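## Task

Read the lot number on the shelf edge directly beneath each foam block. Every foam block whose number occurs two or more times anywhere in the storeroom must end up on the desk, with no part of it overhanging the desk's edge. Every foam block whose number is unique must stay on the shelf it started on. The desk must stay roughly where it is. The robot must not fall over or be left leaning, or the task fails.

## Robot and tools

ROBOT. TidyBot++: a mobile base 0.54 m long, 0.50 m wide and 0.38 m tall on four powered casters. It carries one seven-joint arm with a two-finger gripper. The shoulder sits 0.12 m ahead of the base centre and 0.68 m above the floor. There are two cameras: base_camera on the base, and wrist_camera, which looks along the hand. The arm starts folded with the hand pointing down. When pointing down, the hand reaches at most about 0.94 m above the floor, and only close to the base. Loose objects may occasionally get a brief nudge from outside.

FRAMES. All distances are in metres. Base frame: origin on the floor under the base centre, x forward, y left, z up. The odometry frame is the base frame as it was when the scene began. hand_pose is the point halfway between the finger pads. Its own z axis runs out along the fingers, and the fingers close along its y axis.

move. One action per call, built from these keys:
- base: an object with up to three relative offsets, measured from where the base stands when the command begins. translate_m is metres forward (negative is backward), -2 to 2. strafe_m is metres to the left (negative is right), -2 to 2. rotate_rad turns counter-clockwise seen from above, -6.3 to 6.3.
- joints: absolute targets in radians, keyed by name: joint_1_rad to joint_7_rad. gripper_pos is a unitless value from 0 (open, pad gap about 85 mm) to 1 (closed); the gap is roughly 85 x (1 - gripper_pos) mm. Ranges: joint_2_rad ±2.249, joint_4_rad ±2.579, joint_6_rad ±2.099. Joints 1, 3, 5 and 7 turn without limit and take the short way round. Sign conventions: joint_1 positive is clockwise from above, the reverse of heading. joint_2 at 0 means the upper arm is vertical, and positive tips it forward. With joint_3 at 3.14, a negative joint_4 bends the forearm forward. With joint_3 at 3.14 and joint_5 at 0, a negative joint_6 tips the hand forward. With the hand pointing down, a positive joint_7 turns it counter-clockwise, and at 1.57 the fingers open sideways.
- target: a single list of seven numbers [x, y, z, qw, qx, qy, qz]. This is an absolute hand pose in the base frame, in the same form as hand_pose. Alongside it, joints may hold only gripper_pos.
- speeds: caps for this call only. translate_m and strafe_m take 0.05 to 0.5 m/s; rotate_rad takes 0.1 to 1.57 rad/s. If translate_m and strafe_m are combined, put a cap on only one of them.
- min_time_s: 0.1 to 8 s, the shortest time any arm motion in the call may take.
- cameras: a list of base_camera, wrist_camera or all.
- blocking: true or omitted waits until everything is at rest. false returns after about 0.5 s while motion continues.
A move with no action simply reports the state and images. Unknown keys make the call invalid. A value out of range gets the call refused.

Other tools. wait: seconds from 0 to 10. stop: brakes every motion you started. zoom_image: camera plus region [x0, y0, x1, y1] in image pixels, origin at the top-left, no more than 504 pixels on each side; it works only on the latest image from that camera. read_manual: licence texts only. finished_scene: scene is the number of the scene being ended, and the ending cannot be undone.

RESULTS. base_status, joint_status and hand_status give each motion's outcome:
- moving: still running.
- done: arrived within tolerance. For the base this only means the wheels turned far enough, even if they slipped.
- off_target: came to rest short of the target, possibly still pushing.
- contact_stop or time_out: a stop you did not order.
- not_followed, torque_fault, limit_stop_at_motor_heat.
If you see "joint command not followed" or "pose unreachable" with a cause, a self-collision check held the arm back; nothing checks for collisions with the base.
Other lines:
- base_odometry: x, y and heading in rad, counted from wheel turns, so it drifts.
- base_tilt: degrees, forward and right positive.
- joint_positions and gripper_pos.
- hand_pose and hand_target, the pose the joint targets would produce.
- motor_effort: percent of maximum, with the peak in brackets.
- Motor temperatures: one value per arm joint.
- pictures: names the images in order.
- move: done, or the worst status.
- on_its_own: things the robot did without being told.
- earlier move: shows a non-blocking move in progress.
Also watch for ARM HIT and MOTOR HOT. Once a call is refused, or an unordered stop or torque fault appears, the remaining robot calls in that reply are skipped.

GRASPING. With gripper_pos 1 the fingers squeeze hard and keep squeezing. A reading of off_target means something is between the pads. Closed fingertips reach about 20 mm past the hand point. Held objects make the arm sag, because the controller ignores the load. To correct, add (wanted - read) to your previous target. To hold still, send hand_target again, not hand_pose. Never command a loaded joint to the angle it currently reads. hand_pose can be a centimetre or two out, so check the cameras. A "target" pose low and close in front of the base, or far from the current pose, may be missed or may drive the arm into the base. Unreachable poses wander for up to 10 s and then report time_out.

CAUTIONS.
- Lower each sponge or block gently and fully onto the desk before you open the fingers. Never release anything while it is moving.
- Avoid knocking the desk, shelves or walls. The arm keeps pushing when blocked and does not avoid obstacles.
- If the raised arm snags while the base drives, or swings out wide when stretched, the robot can tip. Backing away or retracting the arm rights it.
- Torque sensors fault at 104.5 N m for joints 1 to 4 and 51.3 N m for joints 5 to 7. A fault freezes the arm for 10 s.
- Motors heat up under load or when stretched. At 75 °C the arm droops and stops for 30 to 60 s.
- Don't grip hard on an object that is still resting on something, and don't swing loads quickly.

Each tool is called as name([rows], argument=value, ...), one row to a line, values as JSON.

## Session

move()

Scene clock: 0.00 s.
Motor temperatures (°C): [38 35 31 37 40 37 42]
base_odometry: x=+0.000 y=+0.000 heading=+0.000
base_tilt: forward=-0.4 right=+0.6
base_status: not commanded
joint_positions: joint_1_rad=-0.038 joint_2_rad=-0.374 joint_3_rad=+3.113 joint_4_rad=-2.523 joint_5_rad=-0.004 joint_6_rad=-0.911 joint_7_rad=+1.592 gripper_pos=+0.000
joint_status: not commanded
motor_effort: joint_1_rad=-1 joint_2_rad=-1 joint_3_rad=+0 joint_4_rad=+13 joint_5_rad=+1 joint_6_rad=+1 joint_7_rad=+0
hand_pose: x=+0.2533 y=+0.0103 z=+0.5913 quat_wxyz=(+0.003, +0.998, +0.042, +0.041) (m; base frame)
hand_target: x=+0.2524 y=+0.0102 z=+0.5907 quat_wxyz=(+0.003, +0.998, +0.042, +0.040) (m; base frame)
hand_status: not commanded
pictures: base_camera, wrist_camera
Images, in order (width x height): base_camera 644x364, wrist_camera 644x476.

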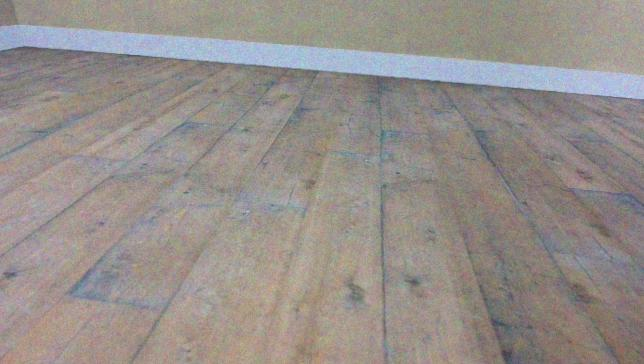

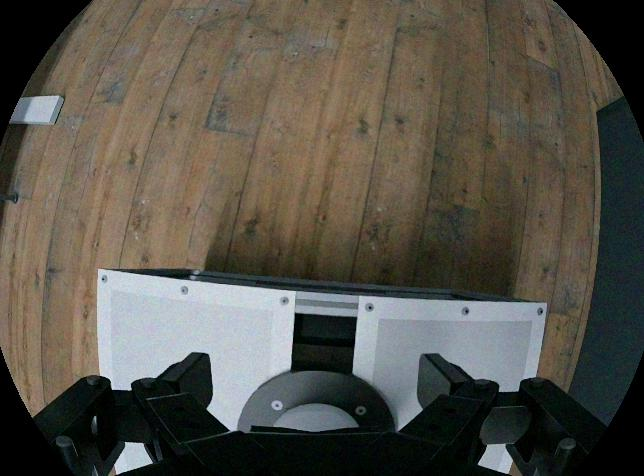

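move(joints={"joint_6_rad":0.4}, cameras=["wrist_camera"])

move(joints={"joint_1_rad":1.2}, cameras=["wrist_camera"])

move(joints={"joint_1_rad":2.4}, cameras=["wrist_camera"])

move(joints={"joint_1_rad":-2.6}, cameras=["wrist_camera"])

move(joints={"joint_1_rad":-1.3}, cameras=["wrist_camera"])

Scene clock: 2.30 s.
move: done
base_odometry: x=+0.000 y=+0.000 heading=+0.000
base_tilt: forward=-0.3 right=+0.6
base_status: not commanded
joint_positions: joint_1_rad=-0.038 joint_2_rad=-0.374 joint_3_rad=+3.113 joint_4_rad=-2.523 joint_5_rad=-0.004 joint_6_rad=+0.336 joint_7_rad=+1.592 gripper_pos=+0.000
joint_status: all done
motor_effort: joint_1_rad=+0(1) joint_2_rad=-5(6) joint_3_rad=+1(1) joint_4_rad=+16(18) joint_5_rad=+1(1) joint_6_rad=+9(10) joint_7_rad=+0(1)
hand_pose: x=+0.5295 y=+0.0292 z=+0.8269 quat_wxyz=(-0.010, +0.787, +0.035, +0.616) (m; base frame)
hand_target: x=+0.5332 y=+0.0295 z=+0.8453 quat_wxyz=(-0.011, +0.767, +0.034, +0.641) (m; base frame)
hand_status: not commanded
pictures: wrist_camera
Images, in order (width x height): wrist_camera 644x476.

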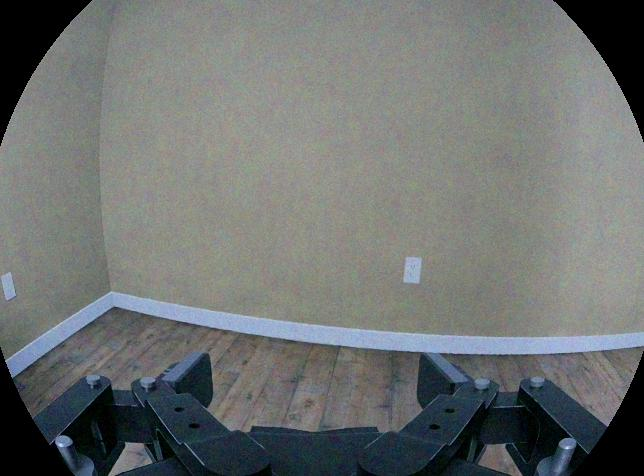

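Scene clock: 4.80 s.
move: done
base_odometry: x=+0.000 y=+0.000 heading=+0.000
base_tilt: forward=-0.3 right=+0.6
base_status: not commanded
joint_positions: joint_1_rad=+1.181 joint_2_rad=-0.374 joint_3_rad=+3.113 joint_4_rad=-2.523 joint_5_rad=-0.004 joint_6_rad=+0.336 joint_7_rad=+1.592 gripper_pos=+0.000
joint_status: all done
motor_effort: joint_1_rad=+0(2) joint_2_rad=-5(6) joint_3_rad=+1(1) joint_4_rad=+17(18) joint_5_rad=+1(1) joint_6_rad=+9(9) joint_7_rad=+0(1)
hand_pose: x=+0.2876 y=-0.3754 z=+0.8269 quat_wxyz=(+0.345, +0.665, -0.422, +0.511) (m; base frame)
hand_target: x=+0.2821 y=-0.3819 z=+0.8453 quat_wxyz=(+0.363, +0.645, -0.417, +0.528) (m; base frame)
hand_status: not commanded
pictures: wrist_camera
Images, in order (width x height): wrist_camera 644x476.

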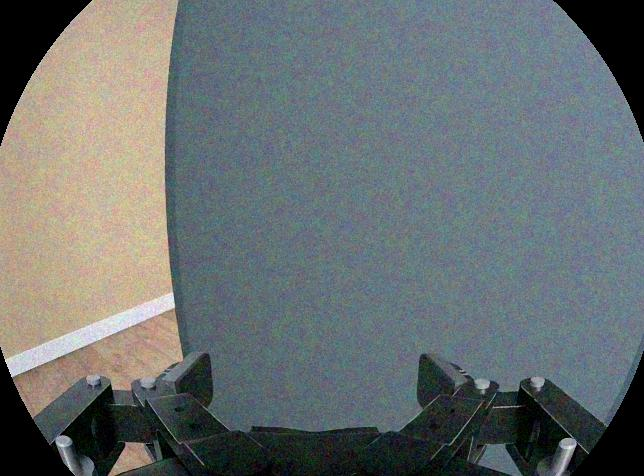

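Scene clock: 7.27 s.
move: done
base_odometry: x=+0.000 y=+0.000 heading=+0.000
base_tilt: forward=-0.4 right=+0.6
base_status: not commanded
joint_positions: joint_1_rad=+2.381 joint_2_rad=-0.374 joint_3_rad=+3.113 joint_4_rad=-2.523 joint_5_rad=-0.004 joint_6_rad=+0.336 joint_7_rad=+1.592 gripper_pos=+0.000
joint_status: all done
motor_effort: joint_1_rad=+0(2) joint_2_rad=-5(6) joint_3_rad=+1(1) joint_4_rad=+17(18) joint_5_rad=+1(1) joint_6_rad=+9(9) joint_7_rad=+0(1)
hand_pose: x=-0.1698 y=-0.2932 z=+0.8269 quat_wxyz=(+0.573, +0.311, -0.724, +0.227) (m; base frame)
hand_target: x=-0.1778 y=-0.2904 z=+0.8453 quat_wxyz=(+0.598, +0.296, -0.708, +0.231) (m; base frame)
hand_status: not commanded
pictures: wrist_camera
Images, in order (width x height): wrist_camera 644x476.

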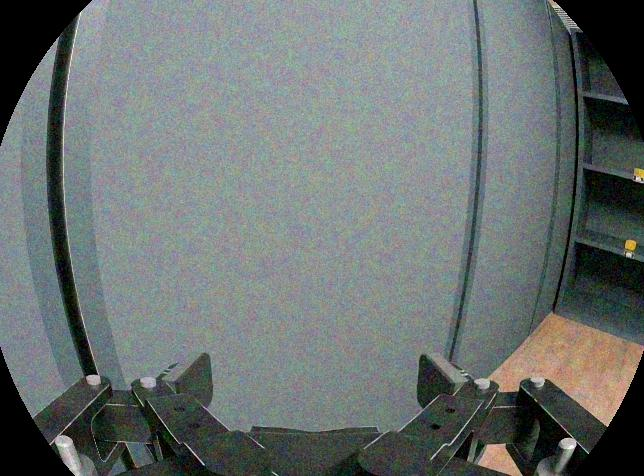

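Scene clock: 9.83 s.
move: done
base_odometry: x=+0.000 y=+0.000 heading=+0.000
base_tilt: forward=-0.4 right=+0.6
base_status: not commanded
joint_positions: joint_1_rad=+3.665 joint_2_rad=-0.374 joint_3_rad=+3.113 joint_4_rad=-2.523 joint_5_rad=-0.004 joint_6_rad=+0.336 joint_7_rad=+1.592 gripper_pos=+0.000
joint_status: all done
motor_effort: joint_1_rad=-1(2) joint_2_rad=-5(6) joint_3_rad=+1(1) joint_4_rad=+18(18) joint_5_rad=+1(1) joint_6_rad=+8(10) joint_7_rad=+0(1)
hand_pose: x=-0.2440 y=+0.1938 z=+0.8269 quat_wxyz=(+0.595, -0.184, -0.765, -0.161) (m; base frame)
hand_target: x=-0.2437 y=+0.2022 z=+0.8453 quat_wxyz=(+0.617, -0.186, -0.745, -0.173) (m; base frame)
hand_status: not commanded
pictures: wrist_camera
Images, in order (width x height): wrist_camera 644x476.

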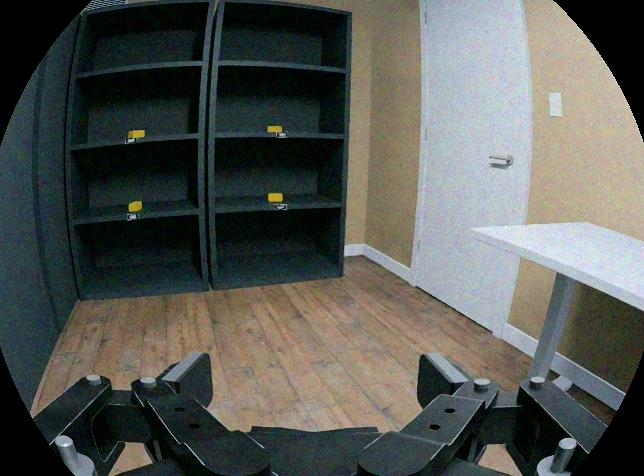

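Scene clock: 12.40 s.
move: done
base_odometry: x=+0.000 y=+0.000 heading=+0.000
base_tilt: forward=-0.4 right=+0.6
base_status: not commanded
joint_positions: joint_1_rad=+4.965 joint_2_rad=-0.374 joint_3_rad=+3.113 joint_4_rad=-2.523 joint_5_rad=-0.004 joint_6_rad=+0.336 joint_7_rad=+1.592 gripper_pos=+0.000
joint_status: all done
motor_effort: joint_1_rad=+0(2) joint_2_rad=-5(6) joint_3_rad=+1(1) joint_4_rad=+17(18) joint_5_rad=+1(1) joint_6_rad=+8(9) joint_7_rad=+0(1)
hand_pose: x=+0.2086 y=+0.4017 z=+0.8269 quat_wxyz=(+0.376, -0.610, -0.498, -0.488) (m; base frame)
hand_target: x=+0.2168 y=+0.4036 z=+0.8453 quat_wxyz=(+0.386, -0.599, -0.480, -0.511) (m; base frame)
hand_status: not commanded
pictures: wrist_camera
Images, in order (width x height): wrist_camera 644x476.

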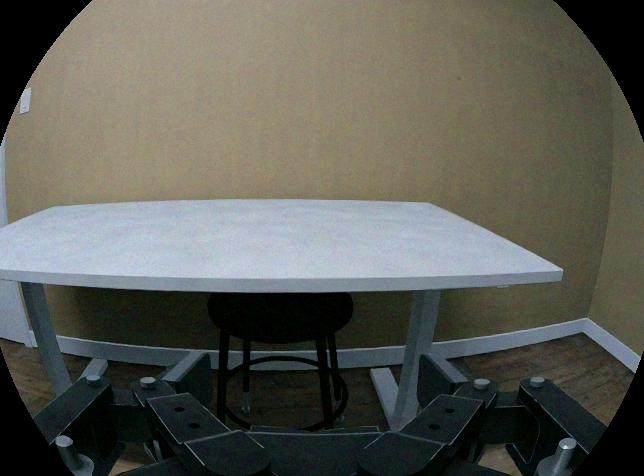

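move(joints={"joint_1_rad":0,"joint_6_rad":-0.85})

move(base={"rotate_rad":3.1})

move(joints={"joint_6_rad":0.4}, cameras=["all"])

Scene clock: 15.70 s.
move: done
base_odometry: x=+0.000 y=+0.000 heading=+0.000
base_tilt: forward=-0.3 right=+0.6
base_status: not commanded
joint_positions: joint_1_rad=+6.264 joint_2_rad=-0.374 joint_3_rad=+3.113 joint_4_rad=-2.523 joint_5_rad=-0.004 joint_6_rad=-0.796 joint_7_rad=+1.592 gripper_pos=+0.000
joint_status: all done
motor_effort: joint_1_rad=-1(2) joint_2_rad=-1(6) joint_3_rad=+0(1) joint_4_rad=+14(18) joint_5_rad=+1(1) joint_6_rad=+2(10) joint_7_rad=+0(1)
hand_pose: x=+0.2888 y=+0.0093 z=+0.5963 quat_wxyz=(-0.002, -0.995, -0.032, -0.098) (m; base frame)
hand_target: x=+0.2715 y=+0.0056 z=+0.5928 quat_wxyz=(-0.003, -0.997, -0.023, -0.070) (m; base frame)
hand_status: not commanded
pictures: none

Scene clock: 18.97 s.
move: done
base_odometry: x=+0.000 y=+0.000 heading=+3.099
base_tilt: forward=-0.4 right=+0.6
base_status: done
joint_positions: joint_1_rad=+6.266 joint_2_rad=-0.374 joint_3_rad=+3.113 joint_4_rad=-2.523 joint_5_rad=-0.004 joint_6_rad=-0.798 joint_7_rad=+1.592 gripper_pos=+0.000
joint_status: not commanded
motor_effort: joint_1_rad=-1(1) joint_2_rad=-1(2) joint_3_rad=+0(1) joint_4_rad=+13(14) joint_5_rad=+1(1) joint_6_rad=+2(3) joint_7_rad=+0(1)
hand_pose: x=+0.2882 y=+0.0089 z=+0.5961 quat_wxyz=(-0.002, -0.995, -0.032, -0.097) (m; base frame)
hand_target: x=+0.2715 y=+0.0056 z=+0.5928 quat_wxyz=(-0.003, -0.997, -0.023, -0.070) (m; base frame)
hand_status: not commanded
pictures: none

Scene clock: 20.83 s.
move: done
base_odometry: x=+0.000 y=+0.000 heading=+3.099
base_tilt: forward=-0.4 right=+0.6
base_status: not commanded
joint_positions: joint_1_rad=+6.266 joint_2_rad=-0.374 joint_3_rad=+3.113 joint_4_rad=-2.523 joint_5_rad=-0.004 joint_6_rad=+0.336 joint_7_rad=+1.592 gripper_pos=+0.000
joint_status: all done
motor_effort: joint_1_rad=-1(1) joint_2_rad=-5(5) joint_3_rad=+1(1) joint_4_rad=+17(17) joint_5_rad=+1(1) joint_6_rad=+9(9) joint_7_rad=+0(1)
hand_pose: x=+0.5301 y=+0.0206 z=+0.8271 quat_wxyz=(+0.004, -0.787, -0.027, -0.617) (m; base frame)
hand_target: x=+0.5340 y=+0.0137 z=+0.8453 quat_wxyz=(-0.002, -0.768, -0.020, -0.641) (m; base frame)
hand_status: not commanded
pictures: base_camera, wrist_camera
Images, in order (width x height): base_camera 644x364, wrist_camera 644x476.

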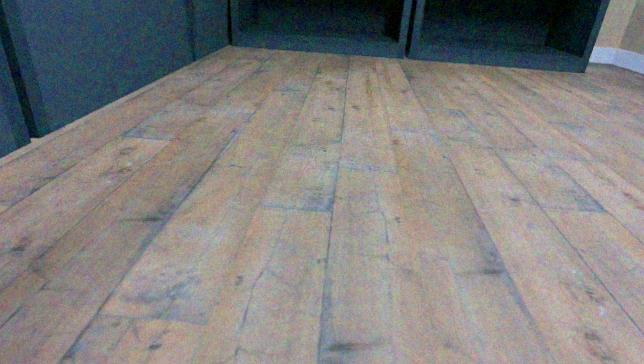

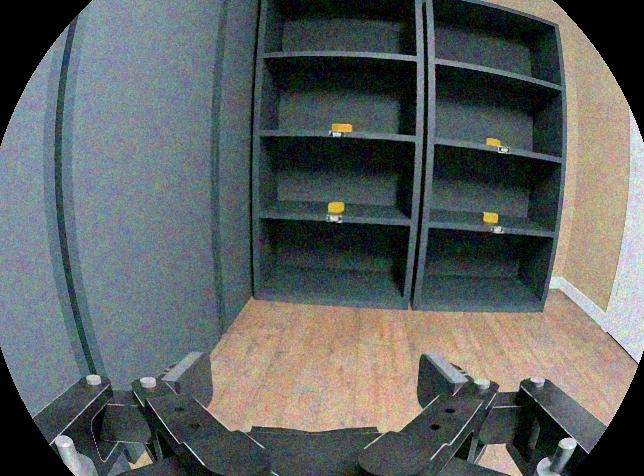

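zoom_image(camera="wrist_camera", region=[310, 110, 370, 150])

zoom_image(camera="wrist_camera", region=[310, 190, 370, 230])

zoom_image(camera="wrist_camera", region=[465, 130, 525, 170])

zoom_image(camera="wrist_camera", region=[465, 205, 525, 245])

Scaled by 8.400.

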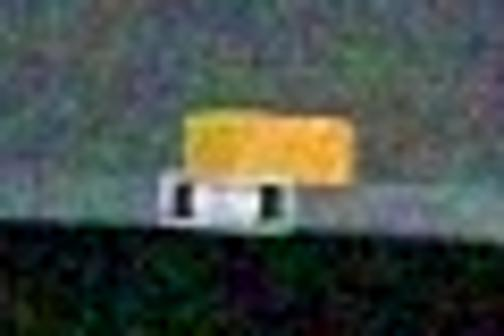

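Scaled by 8.400.

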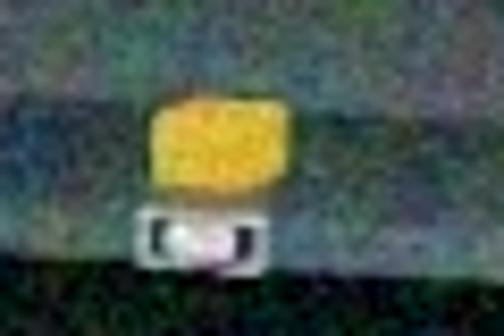

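Scaled by 8.400.

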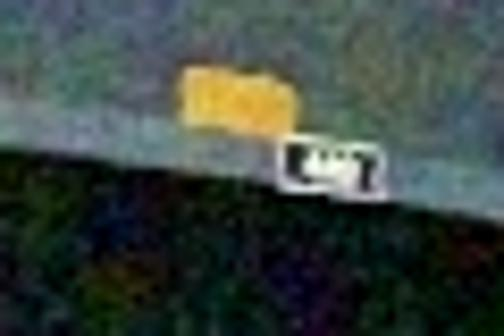

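Scaled by 8.400.

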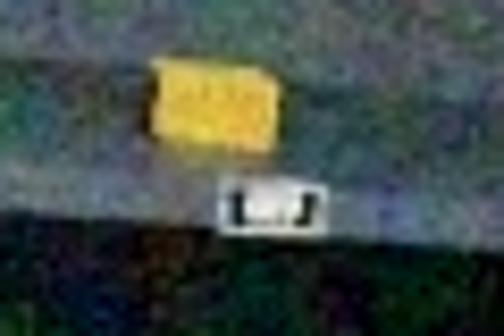

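move(base={"translate_m":0.8,"strafe_m":-0.4}, cameras=["all"])

zoom_image(camera="wrist_camera", region=[180, 90, 380, 240])

zoom_image(camera="wrist_camera", region=[380, 90, 580, 240])

Scene clock: 24.37 s.
move: done
base_odometry: x=-0.782 y=+0.434 heading=+3.100
base_tilt: forward=-0.3 right=+0.6
base_status: done
joint_positions: joint_1_rad=+6.266 joint_2_rad=-0.375 joint_3_rad=+3.113 joint_4_rad=-2.523 joint_5_rad=-0.004 joint_6_rad=+0.338 joint_7_rad=+1.592 gripper_pos=+0.000
joint_status: not commanded
motor_effort: joint_1_rad=+0(1) joint_2_rad=-6(7) joint_3_rad=+1(2) joint_4_rad=+17(18) joint_5_rad=+1(1) joint_6_rad=+9(10) joint_7_rad=+0(1)
hand_pose: x=+0.5301 y=+0.0205 z=+0.8278 quat_wxyz=(+0.004, -0.786, -0.027, -0.618) (m; base frame)
hand_target: x=+0.5340 y=+0.0137 z=+0.8453 quat_wxyz=(-0.002, -0.768, -0.020, -0.641) (m; base frame)
hand_status: not commanded
pictures: base_camera, wrist_camera
Images, in order (width x height): base_camera 644x364, wrist_camera 644x476.

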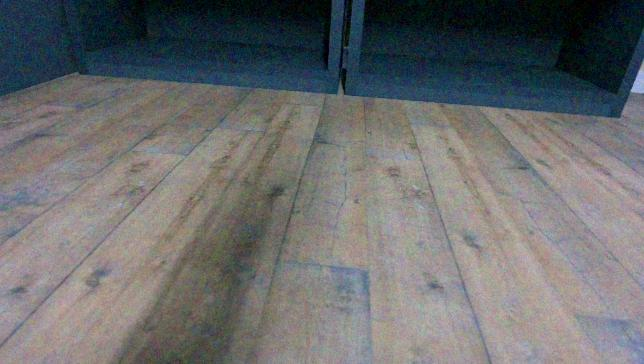

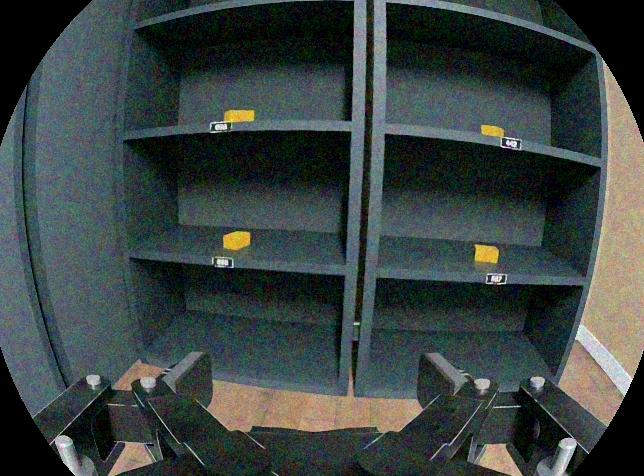

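Scaled by 2.520.

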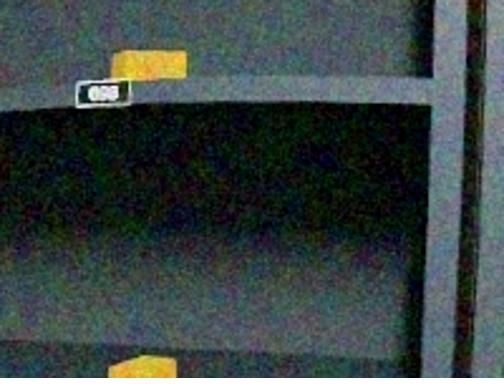

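Scaled by 2.520.

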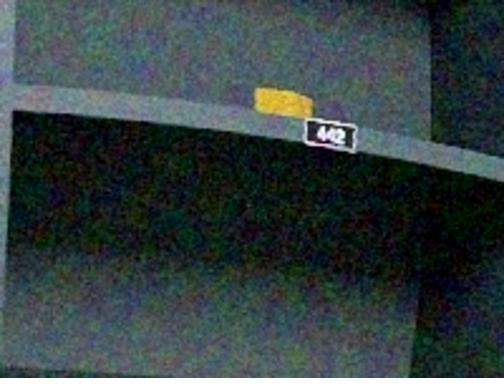

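zoom_image(camera="wrist_camera", region=[200, 110, 240, 140])

zoom_image(camera="wrist_camera", region=[203, 247, 243, 277])

zoom_image(camera="wrist_camera", region=[490, 128, 530, 158])

zoom_image(camera="wrist_camera", region=[476, 264, 516, 294])

Scaled by 12.600.

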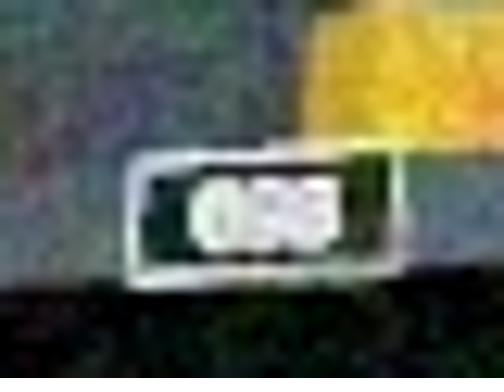

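Scaled by 12.600.

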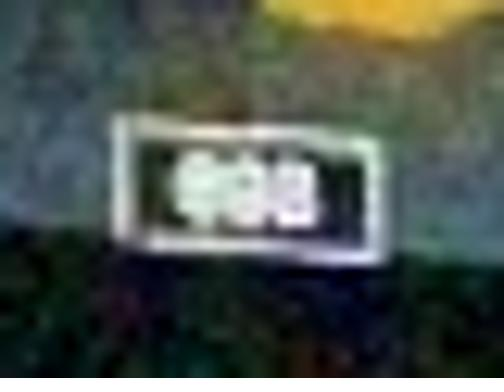

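Scaled by 12.600.

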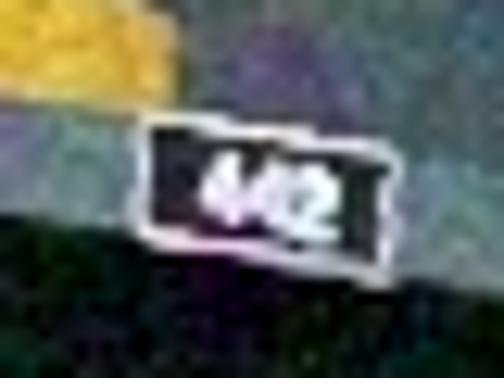

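Scaled by 12.600.

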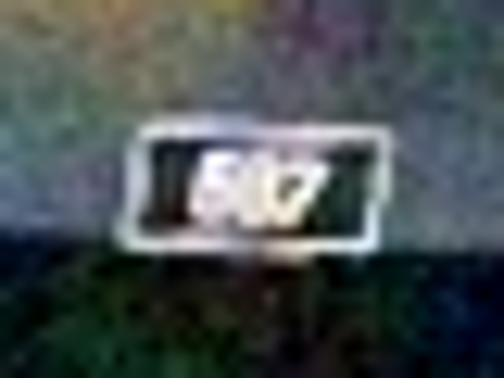

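move(base={"translate_m":0.3,"strafe_m":0.33}, cameras=["all"])

zoom_image(camera="wrist_camera", region=[280, 50, 400, 140])

zoom_image(camera="wrist_camera", region=[280, 240, 400, 330])

Scene clock: 26.93 s.
move: done
base_odometry: x=-1.096 y=+0.116 heading=+3.099
base_tilt: forward=-0.3 right=+0.6
base_status: done
joint_positions: joint_1_rad=+6.267 joint_2_rad=-0.374 joint_3_rad=+3.113 joint_4_rad=-2.523 joint_5_rad=-0.004 joint_6_rad=+0.340 joint_7_rad=+1.592 gripper_pos=+0.000
joint_status: not commanded
motor_effort: joint_1_rad=+0(1) joint_2_rad=-5(8) joint_3_rad=+1(2) joint_4_rad=+17(18) joint_5_rad=+1(1) joint_6_rad=+9(10) joint_7_rad=+0(1)
hand_pose: x=+0.5303 y=+0.0204 z=+0.8280 quat_wxyz=(+0.004, -0.786, -0.027, -0.618) (m; base frame)
hand_target: x=+0.5340 y=+0.0137 z=+0.8453 quat_wxyz=(-0.002, -0.768, -0.020, -0.641) (m; base frame)
hand_status: not commanded
pictures: base_camera, wrist_camera
Images, in order (width x height): base_camera 644x364, wrist_camera 644x476.

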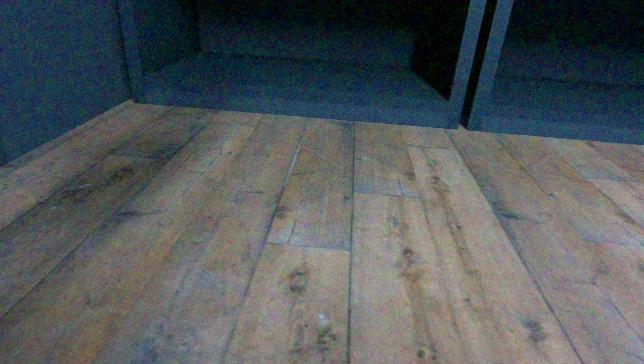

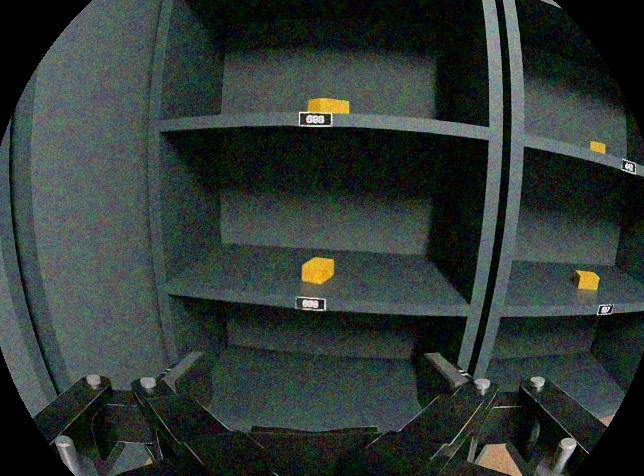

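Scaled by 4.200.

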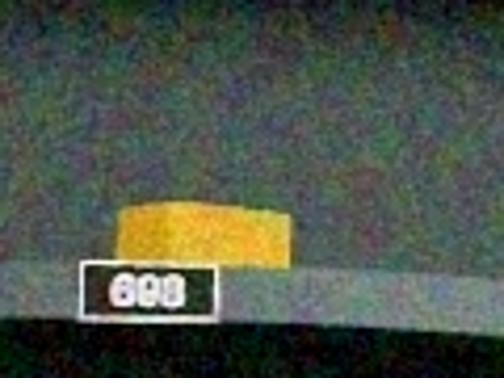

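Scaled by 4.200.

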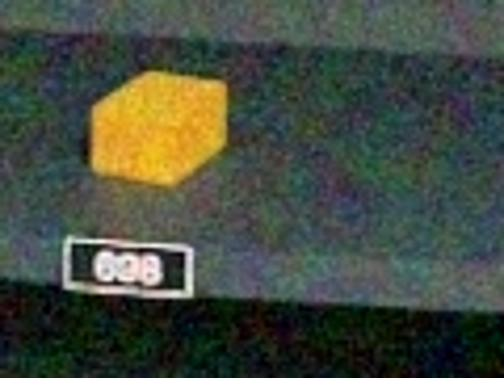

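zoom_image(camera="wrist_camera", region=[295, 106, 335, 130])

zoom_image(camera="wrist_camera", region=[291, 292, 331, 316])

Scaled by 12.600.

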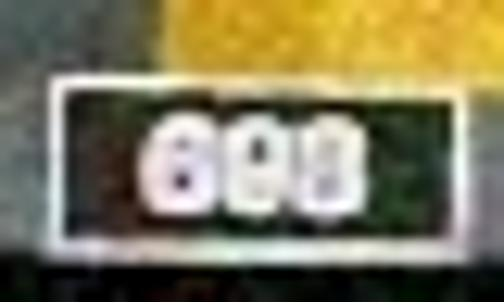

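Scaled by 12.600.

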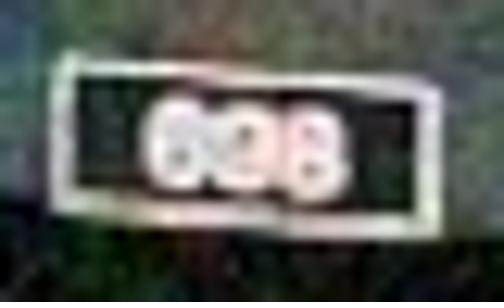

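move(base={"translate_m":0.22}, cameras=["all"])

zoom_image(camera="wrist_camera", region=[275, 50, 355, 110])

zoom_image(camera="wrist_camera", region=[275, 310, 355, 370])

Scene clock: 29.00 s.
move: done
base_odometry: x=-1.316 y=+0.126 heading=+3.100
base_tilt: forward=-0.3 right=+0.6
base_status: done
joint_positions: joint_1_rad=+6.267 joint_2_rad=-0.373 joint_3_rad=+3.113 joint_4_rad=-2.523 joint_5_rad=-0.004 joint_6_rad=+0.340 joint_7_rad=+1.592 gripper_pos=+0.000
joint_status: not commanded
motor_effort: joint_1_rad=+0(1) joint_2_rad=-4(8) joint_3_rad=+1(1) joint_4_rad=+17(18) joint_5_rad=+1(1) joint_6_rad=+9(10) joint_7_rad=+0(1)
hand_pose: x=+0.5304 y=+0.0204 z=+0.8280 quat_wxyz=(+0.004, -0.786, -0.027, -0.618) (m; base frame)
hand_target: x=+0.5340 y=+0.0137 z=+0.8453 quat_wxyz=(-0.002, -0.768, -0.020, -0.641) (m; base frame)
hand_status: not commanded
pictures: base_camera, wrist_camera
Images, in order (width x height): base_camera 644x364, wrist_camera 644x476.

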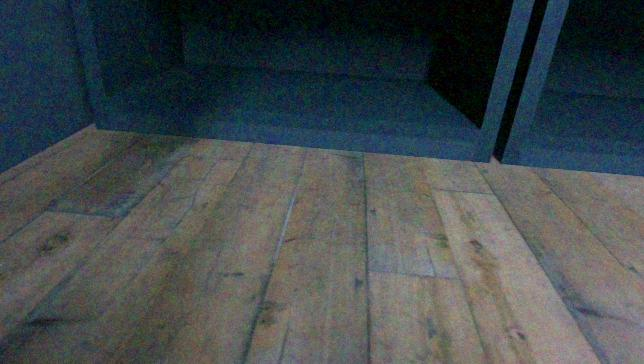

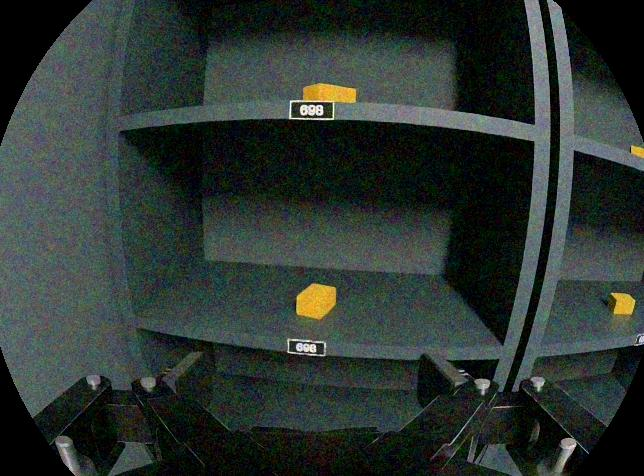

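Scaled by 6.300.

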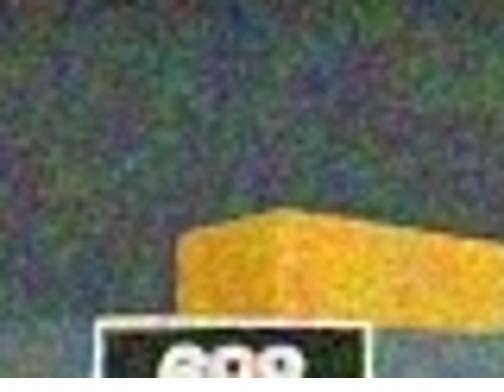

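Scaled by 6.300.

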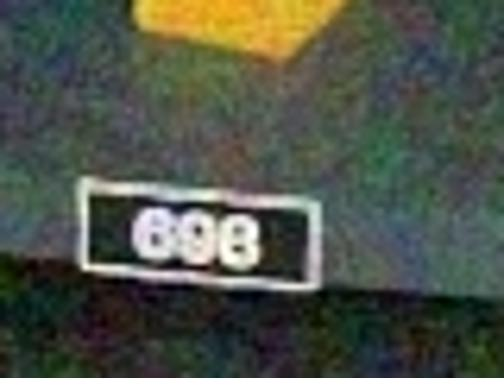

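zoom_image(camera="wrist_camera", region=[286, 336, 326, 360])

zoom_image(camera="wrist_camera", region=[292, 99, 332, 123])

move(joints={"joint_6_rad":0.1}, cameras=["wrist_camera"])

zoom_image(camera="wrist_camera", region=[280, 210, 360, 290])

Scaled by 12.600.

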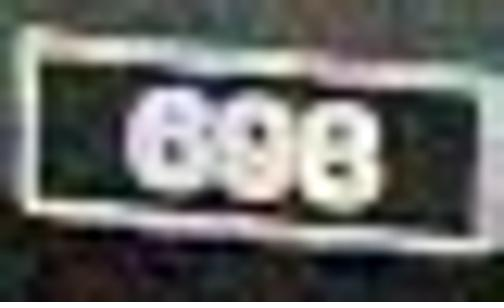

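Scaled by 12.600.

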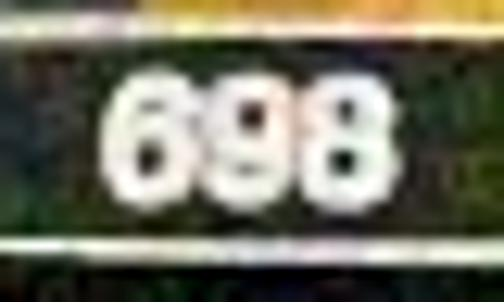

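Scene clock: 30.17 s.
move: done
base_odometry: x=-1.316 y=+0.126 heading=+3.100
base_tilt: forward=-0.3 right=+0.6
base_status: not commanded
joint_positions: joint_1_rad=+6.267 joint_2_rad=-0.373 joint_3_rad=+3.113 joint_4_rad=-2.523 joint_5_rad=-0.004 joint_6_rad=+0.114 joint_7_rad=+1.592 gripper_pos=+0.000
joint_status: all done
motor_effort: joint_1_rad=+0(1) joint_2_rad=-4(6) joint_3_rad=+1(1) joint_4_rad=+16(19) joint_5_rad=+1(1) joint_6_rad=+8(10) joint_7_rad=+0(0)
hand_pose: x=+0.5062 y=+0.0189 z=+0.7619 quat_wxyz=(+0.002, -0.851, -0.028, -0.525) (m; base frame)
hand_target: x=+0.5039 y=+0.0124 z=+0.7572 quat_wxyz=(-0.002, -0.855, -0.021, -0.519) (m; base frame)
hand_status: not commanded
pictures: wrist_camera
Images, in order (width x height): wrist_camera 644x476.

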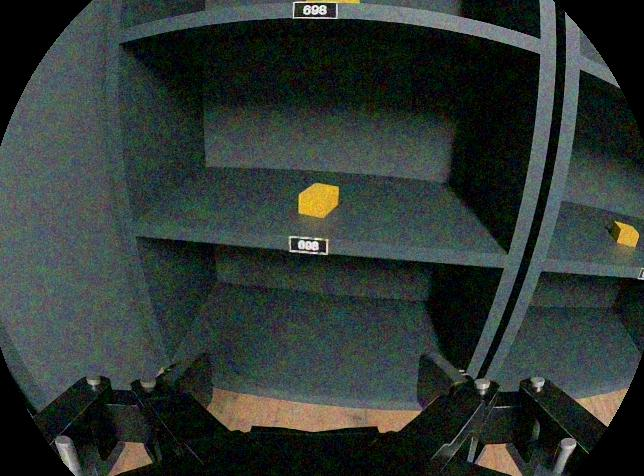

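Scaled by 6.300.

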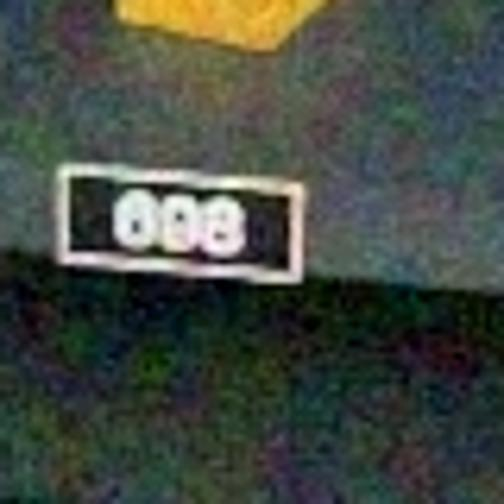

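move(base={"translate_m":0.2}, cameras=["all"])

zoom_image(camera="wrist_camera", region=[270, 245, 340, 295])

Scene clock: 32.63 s.
move: done
base_odometry: x=-1.516 y=+0.134 heading=+3.101
base_tilt: forward=-0.3 right=+0.6
base_status: done
joint_positions: joint_1_rad=+6.267 joint_2_rad=-0.373 joint_3_rad=+3.113 joint_4_rad=-2.523 joint_5_rad=-0.004 joint_6_rad=+0.114 joint_7_rad=+1.592 gripper_pos=+0.000
joint_status: not commanded
motor_effort: joint_1_rad=+0(1) joint_2_rad=-5(8) joint_3_rad=+1(1) joint_4_rad=+16(18) joint_5_rad=+1(1) joint_6_rad=+8(9) joint_7_rad=+0(1)
hand_pose: x=+0.5062 y=+0.0189 z=+0.7616 quat_wxyz=(+0.002, -0.851, -0.028, -0.525) (m; base frame)
hand_target: x=+0.5039 y=+0.0124 z=+0.7572 quat_wxyz=(-0.002, -0.855, -0.021, -0.519) (m; base frame)
hand_status: not commanded
pictures: base_camera, wrist_camera
Images, in order (width x height): base_camera 644x364, wrist_camera 644x476.

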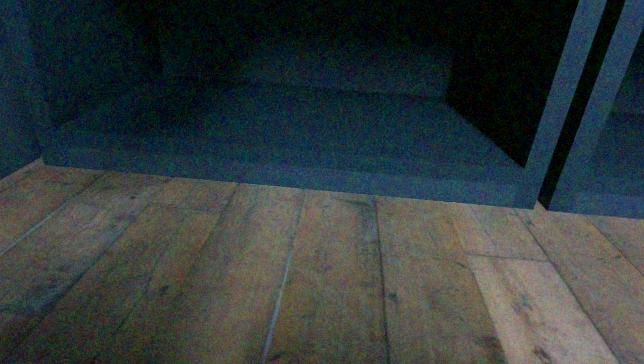

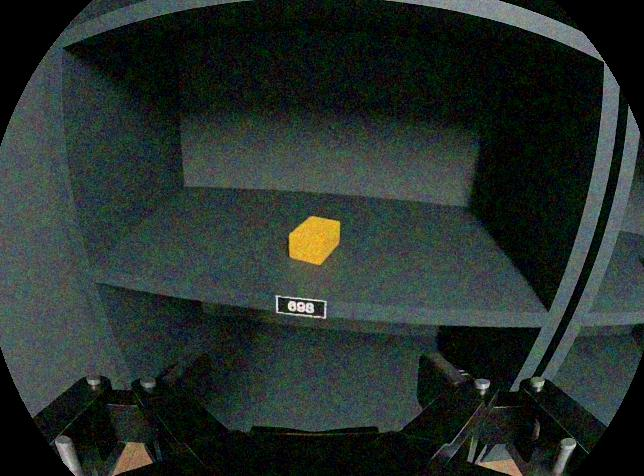

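Scaled by 7.200.

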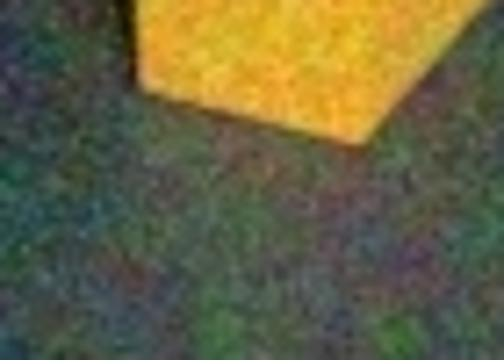

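zoom_image(camera="wrist_camera", region=[270, 200, 360, 280])

Scaled by 5.600.

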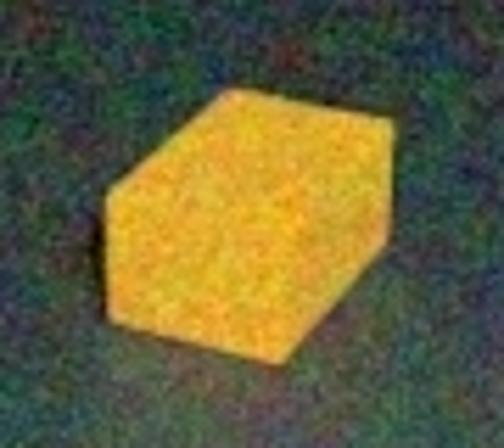

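move(base={"translate_m":0.15})

move(target=[0.69, 0.085, 0.72, 0.080, 0.904, -0.192, 0.375], min_time_s=2, cameras=["wrist_camera"])

Scene clock: 35.20 s.
move: done
base_odometry: x=-1.666 y=+0.140 heading=+3.101
base_tilt: forward=-0.3 right=+0.6
base_status: done
joint_positions: joint_1_rad=+6.267 joint_2_rad=-0.372 joint_3_rad=+3.113 joint_4_rad=-2.523 joint_5_rad=-0.004 joint_6_rad=+0.114 joint_7_rad=+1.592 gripper_pos=+0.000
joint_status: not commanded
motor_effort: joint_1_rad=+0(1) joint_2_rad=-4(7) joint_3_rad=+1(1) joint_4_rad=+16(18) joint_5_rad=+1(1) joint_6_rad=+8(9) joint_7_rad=+0(1)
hand_pose: x=+0.5063 y=+0.0189 z=+0.7614 quat_wxyz=(+0.002, -0.851, -0.028, -0.525) (m; base frame)
hand_target: x=+0.5039 y=+0.0124 z=+0.7572 quat_wxyz=(-0.002, -0.855, -0.021, -0.519) (m; base frame)
hand_status: not commanded
pictures: none

Scene clock: 38.23 s.
move: done
base_odometry: x=-1.666 y=+0.140 heading=+3.101
base_tilt: forward=-0.3 right=+0.6
base_status: not commanded
joint_positions: joint_1_rad=+8.142 joint_2_rad=-0.786 joint_3_rad=+1.640 joint_4_rad=-1.733 joint_5_rad=-0.764 joint_6_rad=-0.666 joint_7_rad=+1.592 gripper_pos=+0.000
joint_status: not commanded
motor_effort: joint_1_rad=-1(1) joint_2_rad=+20(20) joint_3_rad=+12(13) joint_4_rad=+13(19) joint_5_rad=+1(1) joint_6_rad=+7(9) joint_7_rad=+0(1)
hand_pose: x=+0.6848 y=+0.0559 z=+0.7416 quat_wxyz=(-0.105, -0.893, +0.190, -0.394) (m; base frame)
hand_target: x=+0.6900 y=+0.0850 z=+0.7200 quat_wxyz=(-0.080, -0.904, +0.192, -0.375) (m; base frame)
hand_status: done (0.037 m and 3.8 deg from the pose sent, 0.200 m and 32.6 deg at the start)
pictures: wrist_camera
Images, in order (width x height): wrist_camera 644x476.

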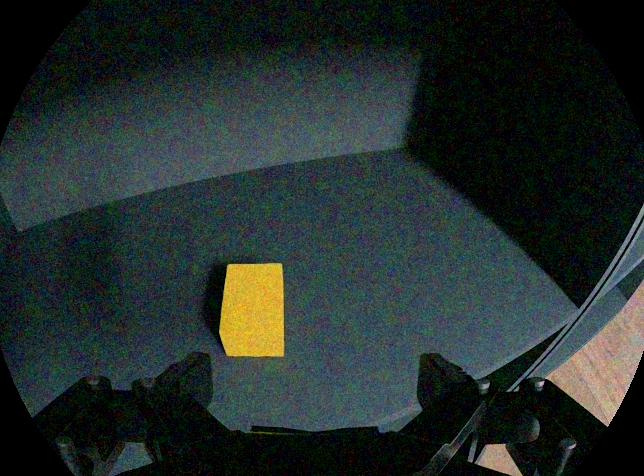

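move(target=[0.735, 0.12, 0.66, 0.080, 0.904, -0.192, 0.375], min_time_s=1.5, cameras=["wrist_camera"])

Scene clock: 40.77 s.
move: done
base_odometry: x=-1.666 y=+0.140 heading=+3.101
base_tilt: forward=-0.3 right=+0.6
base_status: not commanded
joint_positions: joint_1_rad=+8.231 joint_2_rad=-0.976 joint_3_rad=+1.584 joint_4_rad=-1.650 joint_5_rad=-0.960 joint_6_rad=-0.689 joint_7_rad=+1.592 gripper_pos=+0.000
joint_status: not commanded
motor_effort: joint_1_rad=+0(1) joint_2_rad=+26(27) joint_3_rad=+15(16) joint_4_rad=+11(13) joint_5_rad=+1(1) joint_6_rad=+7(8) joint_7_rad=+0(1)
hand_pose: x=+0.7311 y=+0.0944 z=+0.6906 quat_wxyz=(-0.103, -0.891, +0.190, -0.399) (m; base frame)
hand_target: x=+0.7350 y=+0.1200 z=+0.6600 quat_wxyz=(-0.080, -0.904, +0.192, -0.375) (m; base frame)
hand_status: done (0.040 m and 4.1 deg from the pose sent, 0.115 m and 3.8 deg at the start)
pictures: wrist_camera
Images, in order (width x height): wrist_camera 644x476.

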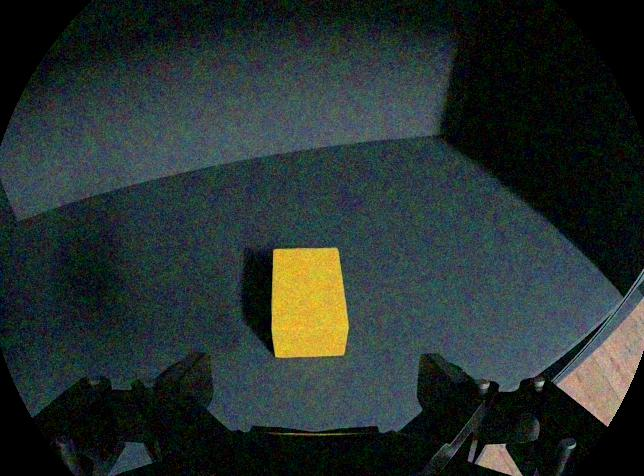

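move(target=[0.785, 0.1, 0.623, 0.080, 0.904, -0.192, 0.375], min_time_s=1.5, cameras=["wrist_camera"])

move(target=[0.833, 0.08, 0.585, 0.080, 0.904, -0.192, 0.375], min_time_s=1.5, cameras=["wrist_camera"])

Scene clock: 42.93 s.
move: done
base_odometry: x=-1.666 y=+0.140 heading=+3.101
base_tilt: forward=-0.3 right=+0.6
base_status: not commanded
joint_positions: joint_1_rad=+8.377 joint_2_rad=-1.076 joint_3_rad=+1.550 joint_4_rad=-1.563 joint_5_rad=-1.119 joint_6_rad=-0.699 joint_7_rad=+1.626 gripper_pos=+0.000
joint_status: not commanded
motor_effort: joint_1_rad=-1(1) joint_2_rad=+28(29) joint_3_rad=+16(16) joint_4_rad=+9(11) joint_5_rad=+0(1) joint_6_rad=+7(8) joint_7_rad=+0(1)
hand_pose: x=+0.7816 y=+0.0729 z=+0.6625 quat_wxyz=(-0.096, -0.884, +0.213, -0.405) (m; base frame)
hand_target: x=+0.7850 y=+0.1000 z=+0.6230 quat_wxyz=(-0.080, -0.904, +0.192, -0.375) (m; base frame)
hand_status: done (0.048 m and 5.1 deg from the pose sent, 0.087 m and 4.1 deg at the start)
pictures: wrist_camera
Images, in order (width x height): wrist_camera 644x476.

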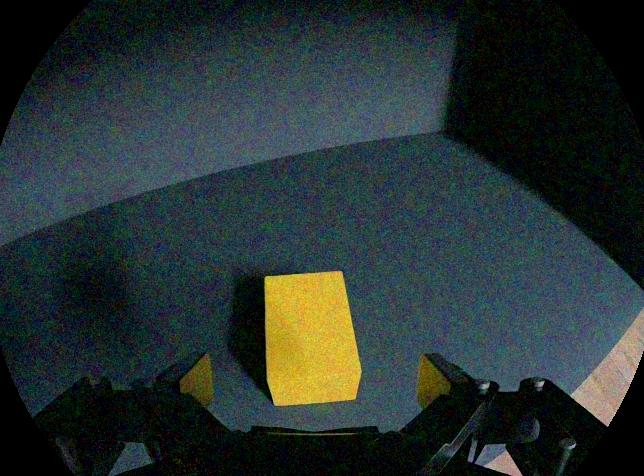

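Scene clock: 44.73 s.
move: done
base_odometry: x=-1.666 y=+0.140 heading=+3.101
base_tilt: forward=-0.3 right=+0.6
base_status: not commanded
joint_positions: joint_1_rad=+8.505 joint_2_rad=-1.180 joint_3_rad=+1.532 joint_4_rad=-1.453 joint_5_rad=-1.244 joint_6_rad=-0.714 joint_7_rad=+1.657 gripper_pos=+0.000
joint_status: not commanded
motor_effort: joint_1_rad=+0(1) joint_2_rad=+31(32) joint_3_rad=+17(17) joint_4_rad=+7(9) joint_5_rad=+0(1) joint_6_rad=+7(8) joint_7_rad=+0(1)
hand_pose: x=+0.8313 y=+0.0551 z=+0.6319 quat_wxyz=(-0.098, -0.882, +0.212, -0.409) (m; base frame)
hand_target: x=+0.8330 y=+0.0800 z=+0.5850 quat_wxyz=(-0.080, -0.904, +0.192, -0.375) (m; base frame)
hand_status: done (0.053 m and 5.5 deg from the pose sent, 0.093 m and 5.1 deg at the start)
pictures: wrist_camera
Images, in order (width x height): wrist_camera 644x476.

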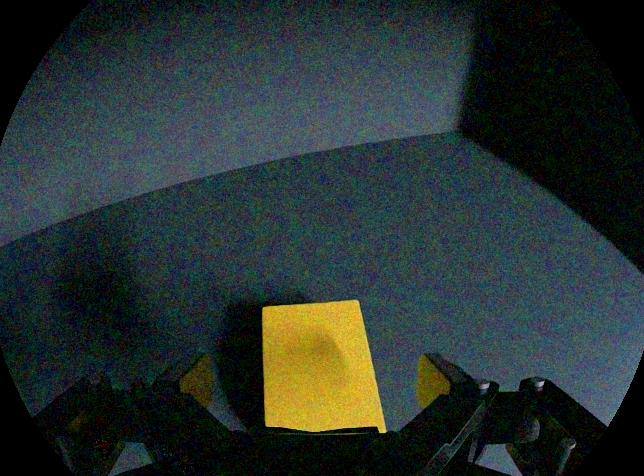

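move(target=[0.833, 0.08, 0.55, 0.080, 0.904, -0.192, 0.375], min_time_s=1.5, cameras=["wrist_camera"])

Scene clock: 46.73 s.
move: done
base_odometry: x=-1.666 y=+0.140 heading=+3.101
base_tilt: forward=-0.3 right=+0.6
base_status: not commanded
joint_positions: joint_1_rad=+8.505 joint_2_rad=-1.249 joint_3_rad=+1.531 joint_4_rad=-1.453 joint_5_rad=-1.344 joint_6_rad=-0.714 joint_7_rad=+1.697 gripper_pos=+0.000
joint_status: not commanded
motor_effort: joint_1_rad=+0(1) joint_2_rad=+32(33) joint_3_rad=+17(17) joint_4_rad=+5(8) joint_5_rad=+0(0) joint_6_rad=+7(8) joint_7_rad=+0(1)
hand_pose: x=+0.8387 y=+0.0692 z=+0.5997 quat_wxyz=(-0.092, -0.887, +0.200, -0.407) (m; base frame)
hand_target: x=+0.8330 y=+0.0800 z=+0.5500 quat_wxyz=(-0.080, -0.903, +0.192, -0.375) (m; base frame)
hand_status: done (0.051 m and 4.5 deg from the pose sent, 0.086 m and 5.5 deg at the start)
pictures: wrist_camera
Images, in order (width x height): wrist_camera 644x476.

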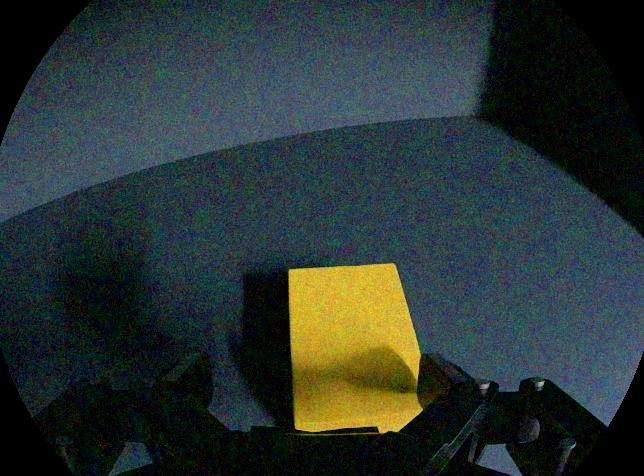

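move(target=[0.826, 0.062, 0.55, 0.080, 0.904, -0.192, 0.375], cameras=["wrist_camera"])

move(joints={"gripper_pos":0.42}, cameras=["wrist_camera"])

Scene clock: 47.73 s.
move: done
base_odometry: x=-1.666 y=+0.140 heading=+3.101
base_tilt: forward=-0.3 right=+0.6
base_status: not commanded
joint_positions: joint_1_rad=+8.511 joint_2_rad=-1.250 joint_3_rad=+1.531 joint_4_rad=-1.484 joint_5_rad=-1.410 joint_6_rad=-0.714 joint_7_rad=+1.786 gripper_pos=+0.000
joint_status: not commanded
motor_effort: joint_1_rad=+0(1) joint_2_rad=+32(33) joint_3_rad=+17(17) joint_4_rad=+6(7) joint_5_rad=+0(1) joint_6_rad=+7(8) joint_7_rad=+0(1)
hand_pose: x=+0.8365 y=+0.0628 z=+0.5956 quat_wxyz=(-0.087, -0.889, +0.191, -0.407) (m; base frame)
hand_target: x=+0.8260 y=+0.0620 z=+0.5500 quat_wxyz=(-0.080, -0.903, +0.192, -0.375) (m; base frame)
hand_status: done (0.047 m and 4.1 deg from the pose sent, 0.052 m and 4.5 deg at the start)
pictures: wrist_camera
Images, in order (width x height): wrist_camera 644x476.

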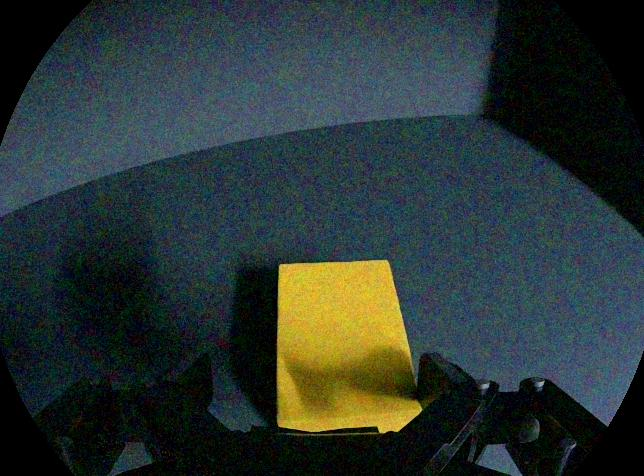

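Scene clock: 48.50 s.
move: done
base_odometry: x=-1.666 y=+0.140 heading=+3.101
base_tilt: forward=-0.3 right=+0.6
base_status: not commanded
joint_positions: joint_1_rad=+8.514 joint_2_rad=-1.250 joint_3_rad=+1.540 joint_4_rad=-1.484 joint_5_rad=-1.410 joint_6_rad=-0.714 joint_7_rad=+1.787 gripper_pos=+0.420
joint_status: all done
motor_effort: joint_1_rad=-1(2) joint_2_rad=+29(32) joint_3_rad=+13(17) joint_4_rad=+5(7) joint_5_rad=-1(2) joint_6_rad=+5(8) joint_7_rad=+0(1)
hand_pose: x=+0.8375 y=+0.0581 z=+0.6004 quat_wxyz=(-0.090, -0.887, +0.192, -0.410) (m; base frame)
hand_target: x=+0.8260 y=+0.0620 z=+0.5500 quat_wxyz=(-0.080, -0.903, +0.192, -0.375) (m; base frame)
hand_status: not commanded
pictures: wrist_camera
Images, in order (width x height): wrist_camera 644x476.

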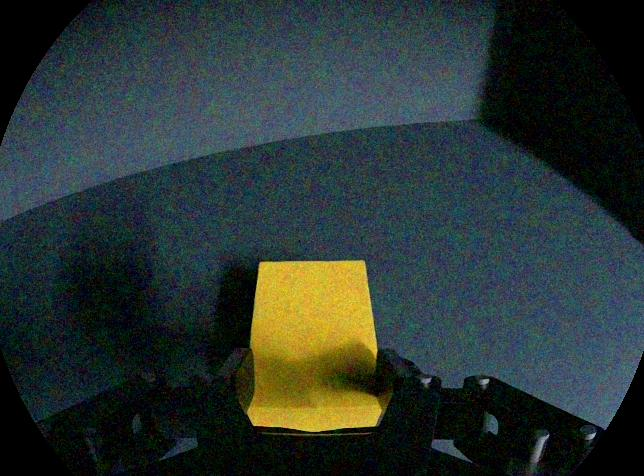

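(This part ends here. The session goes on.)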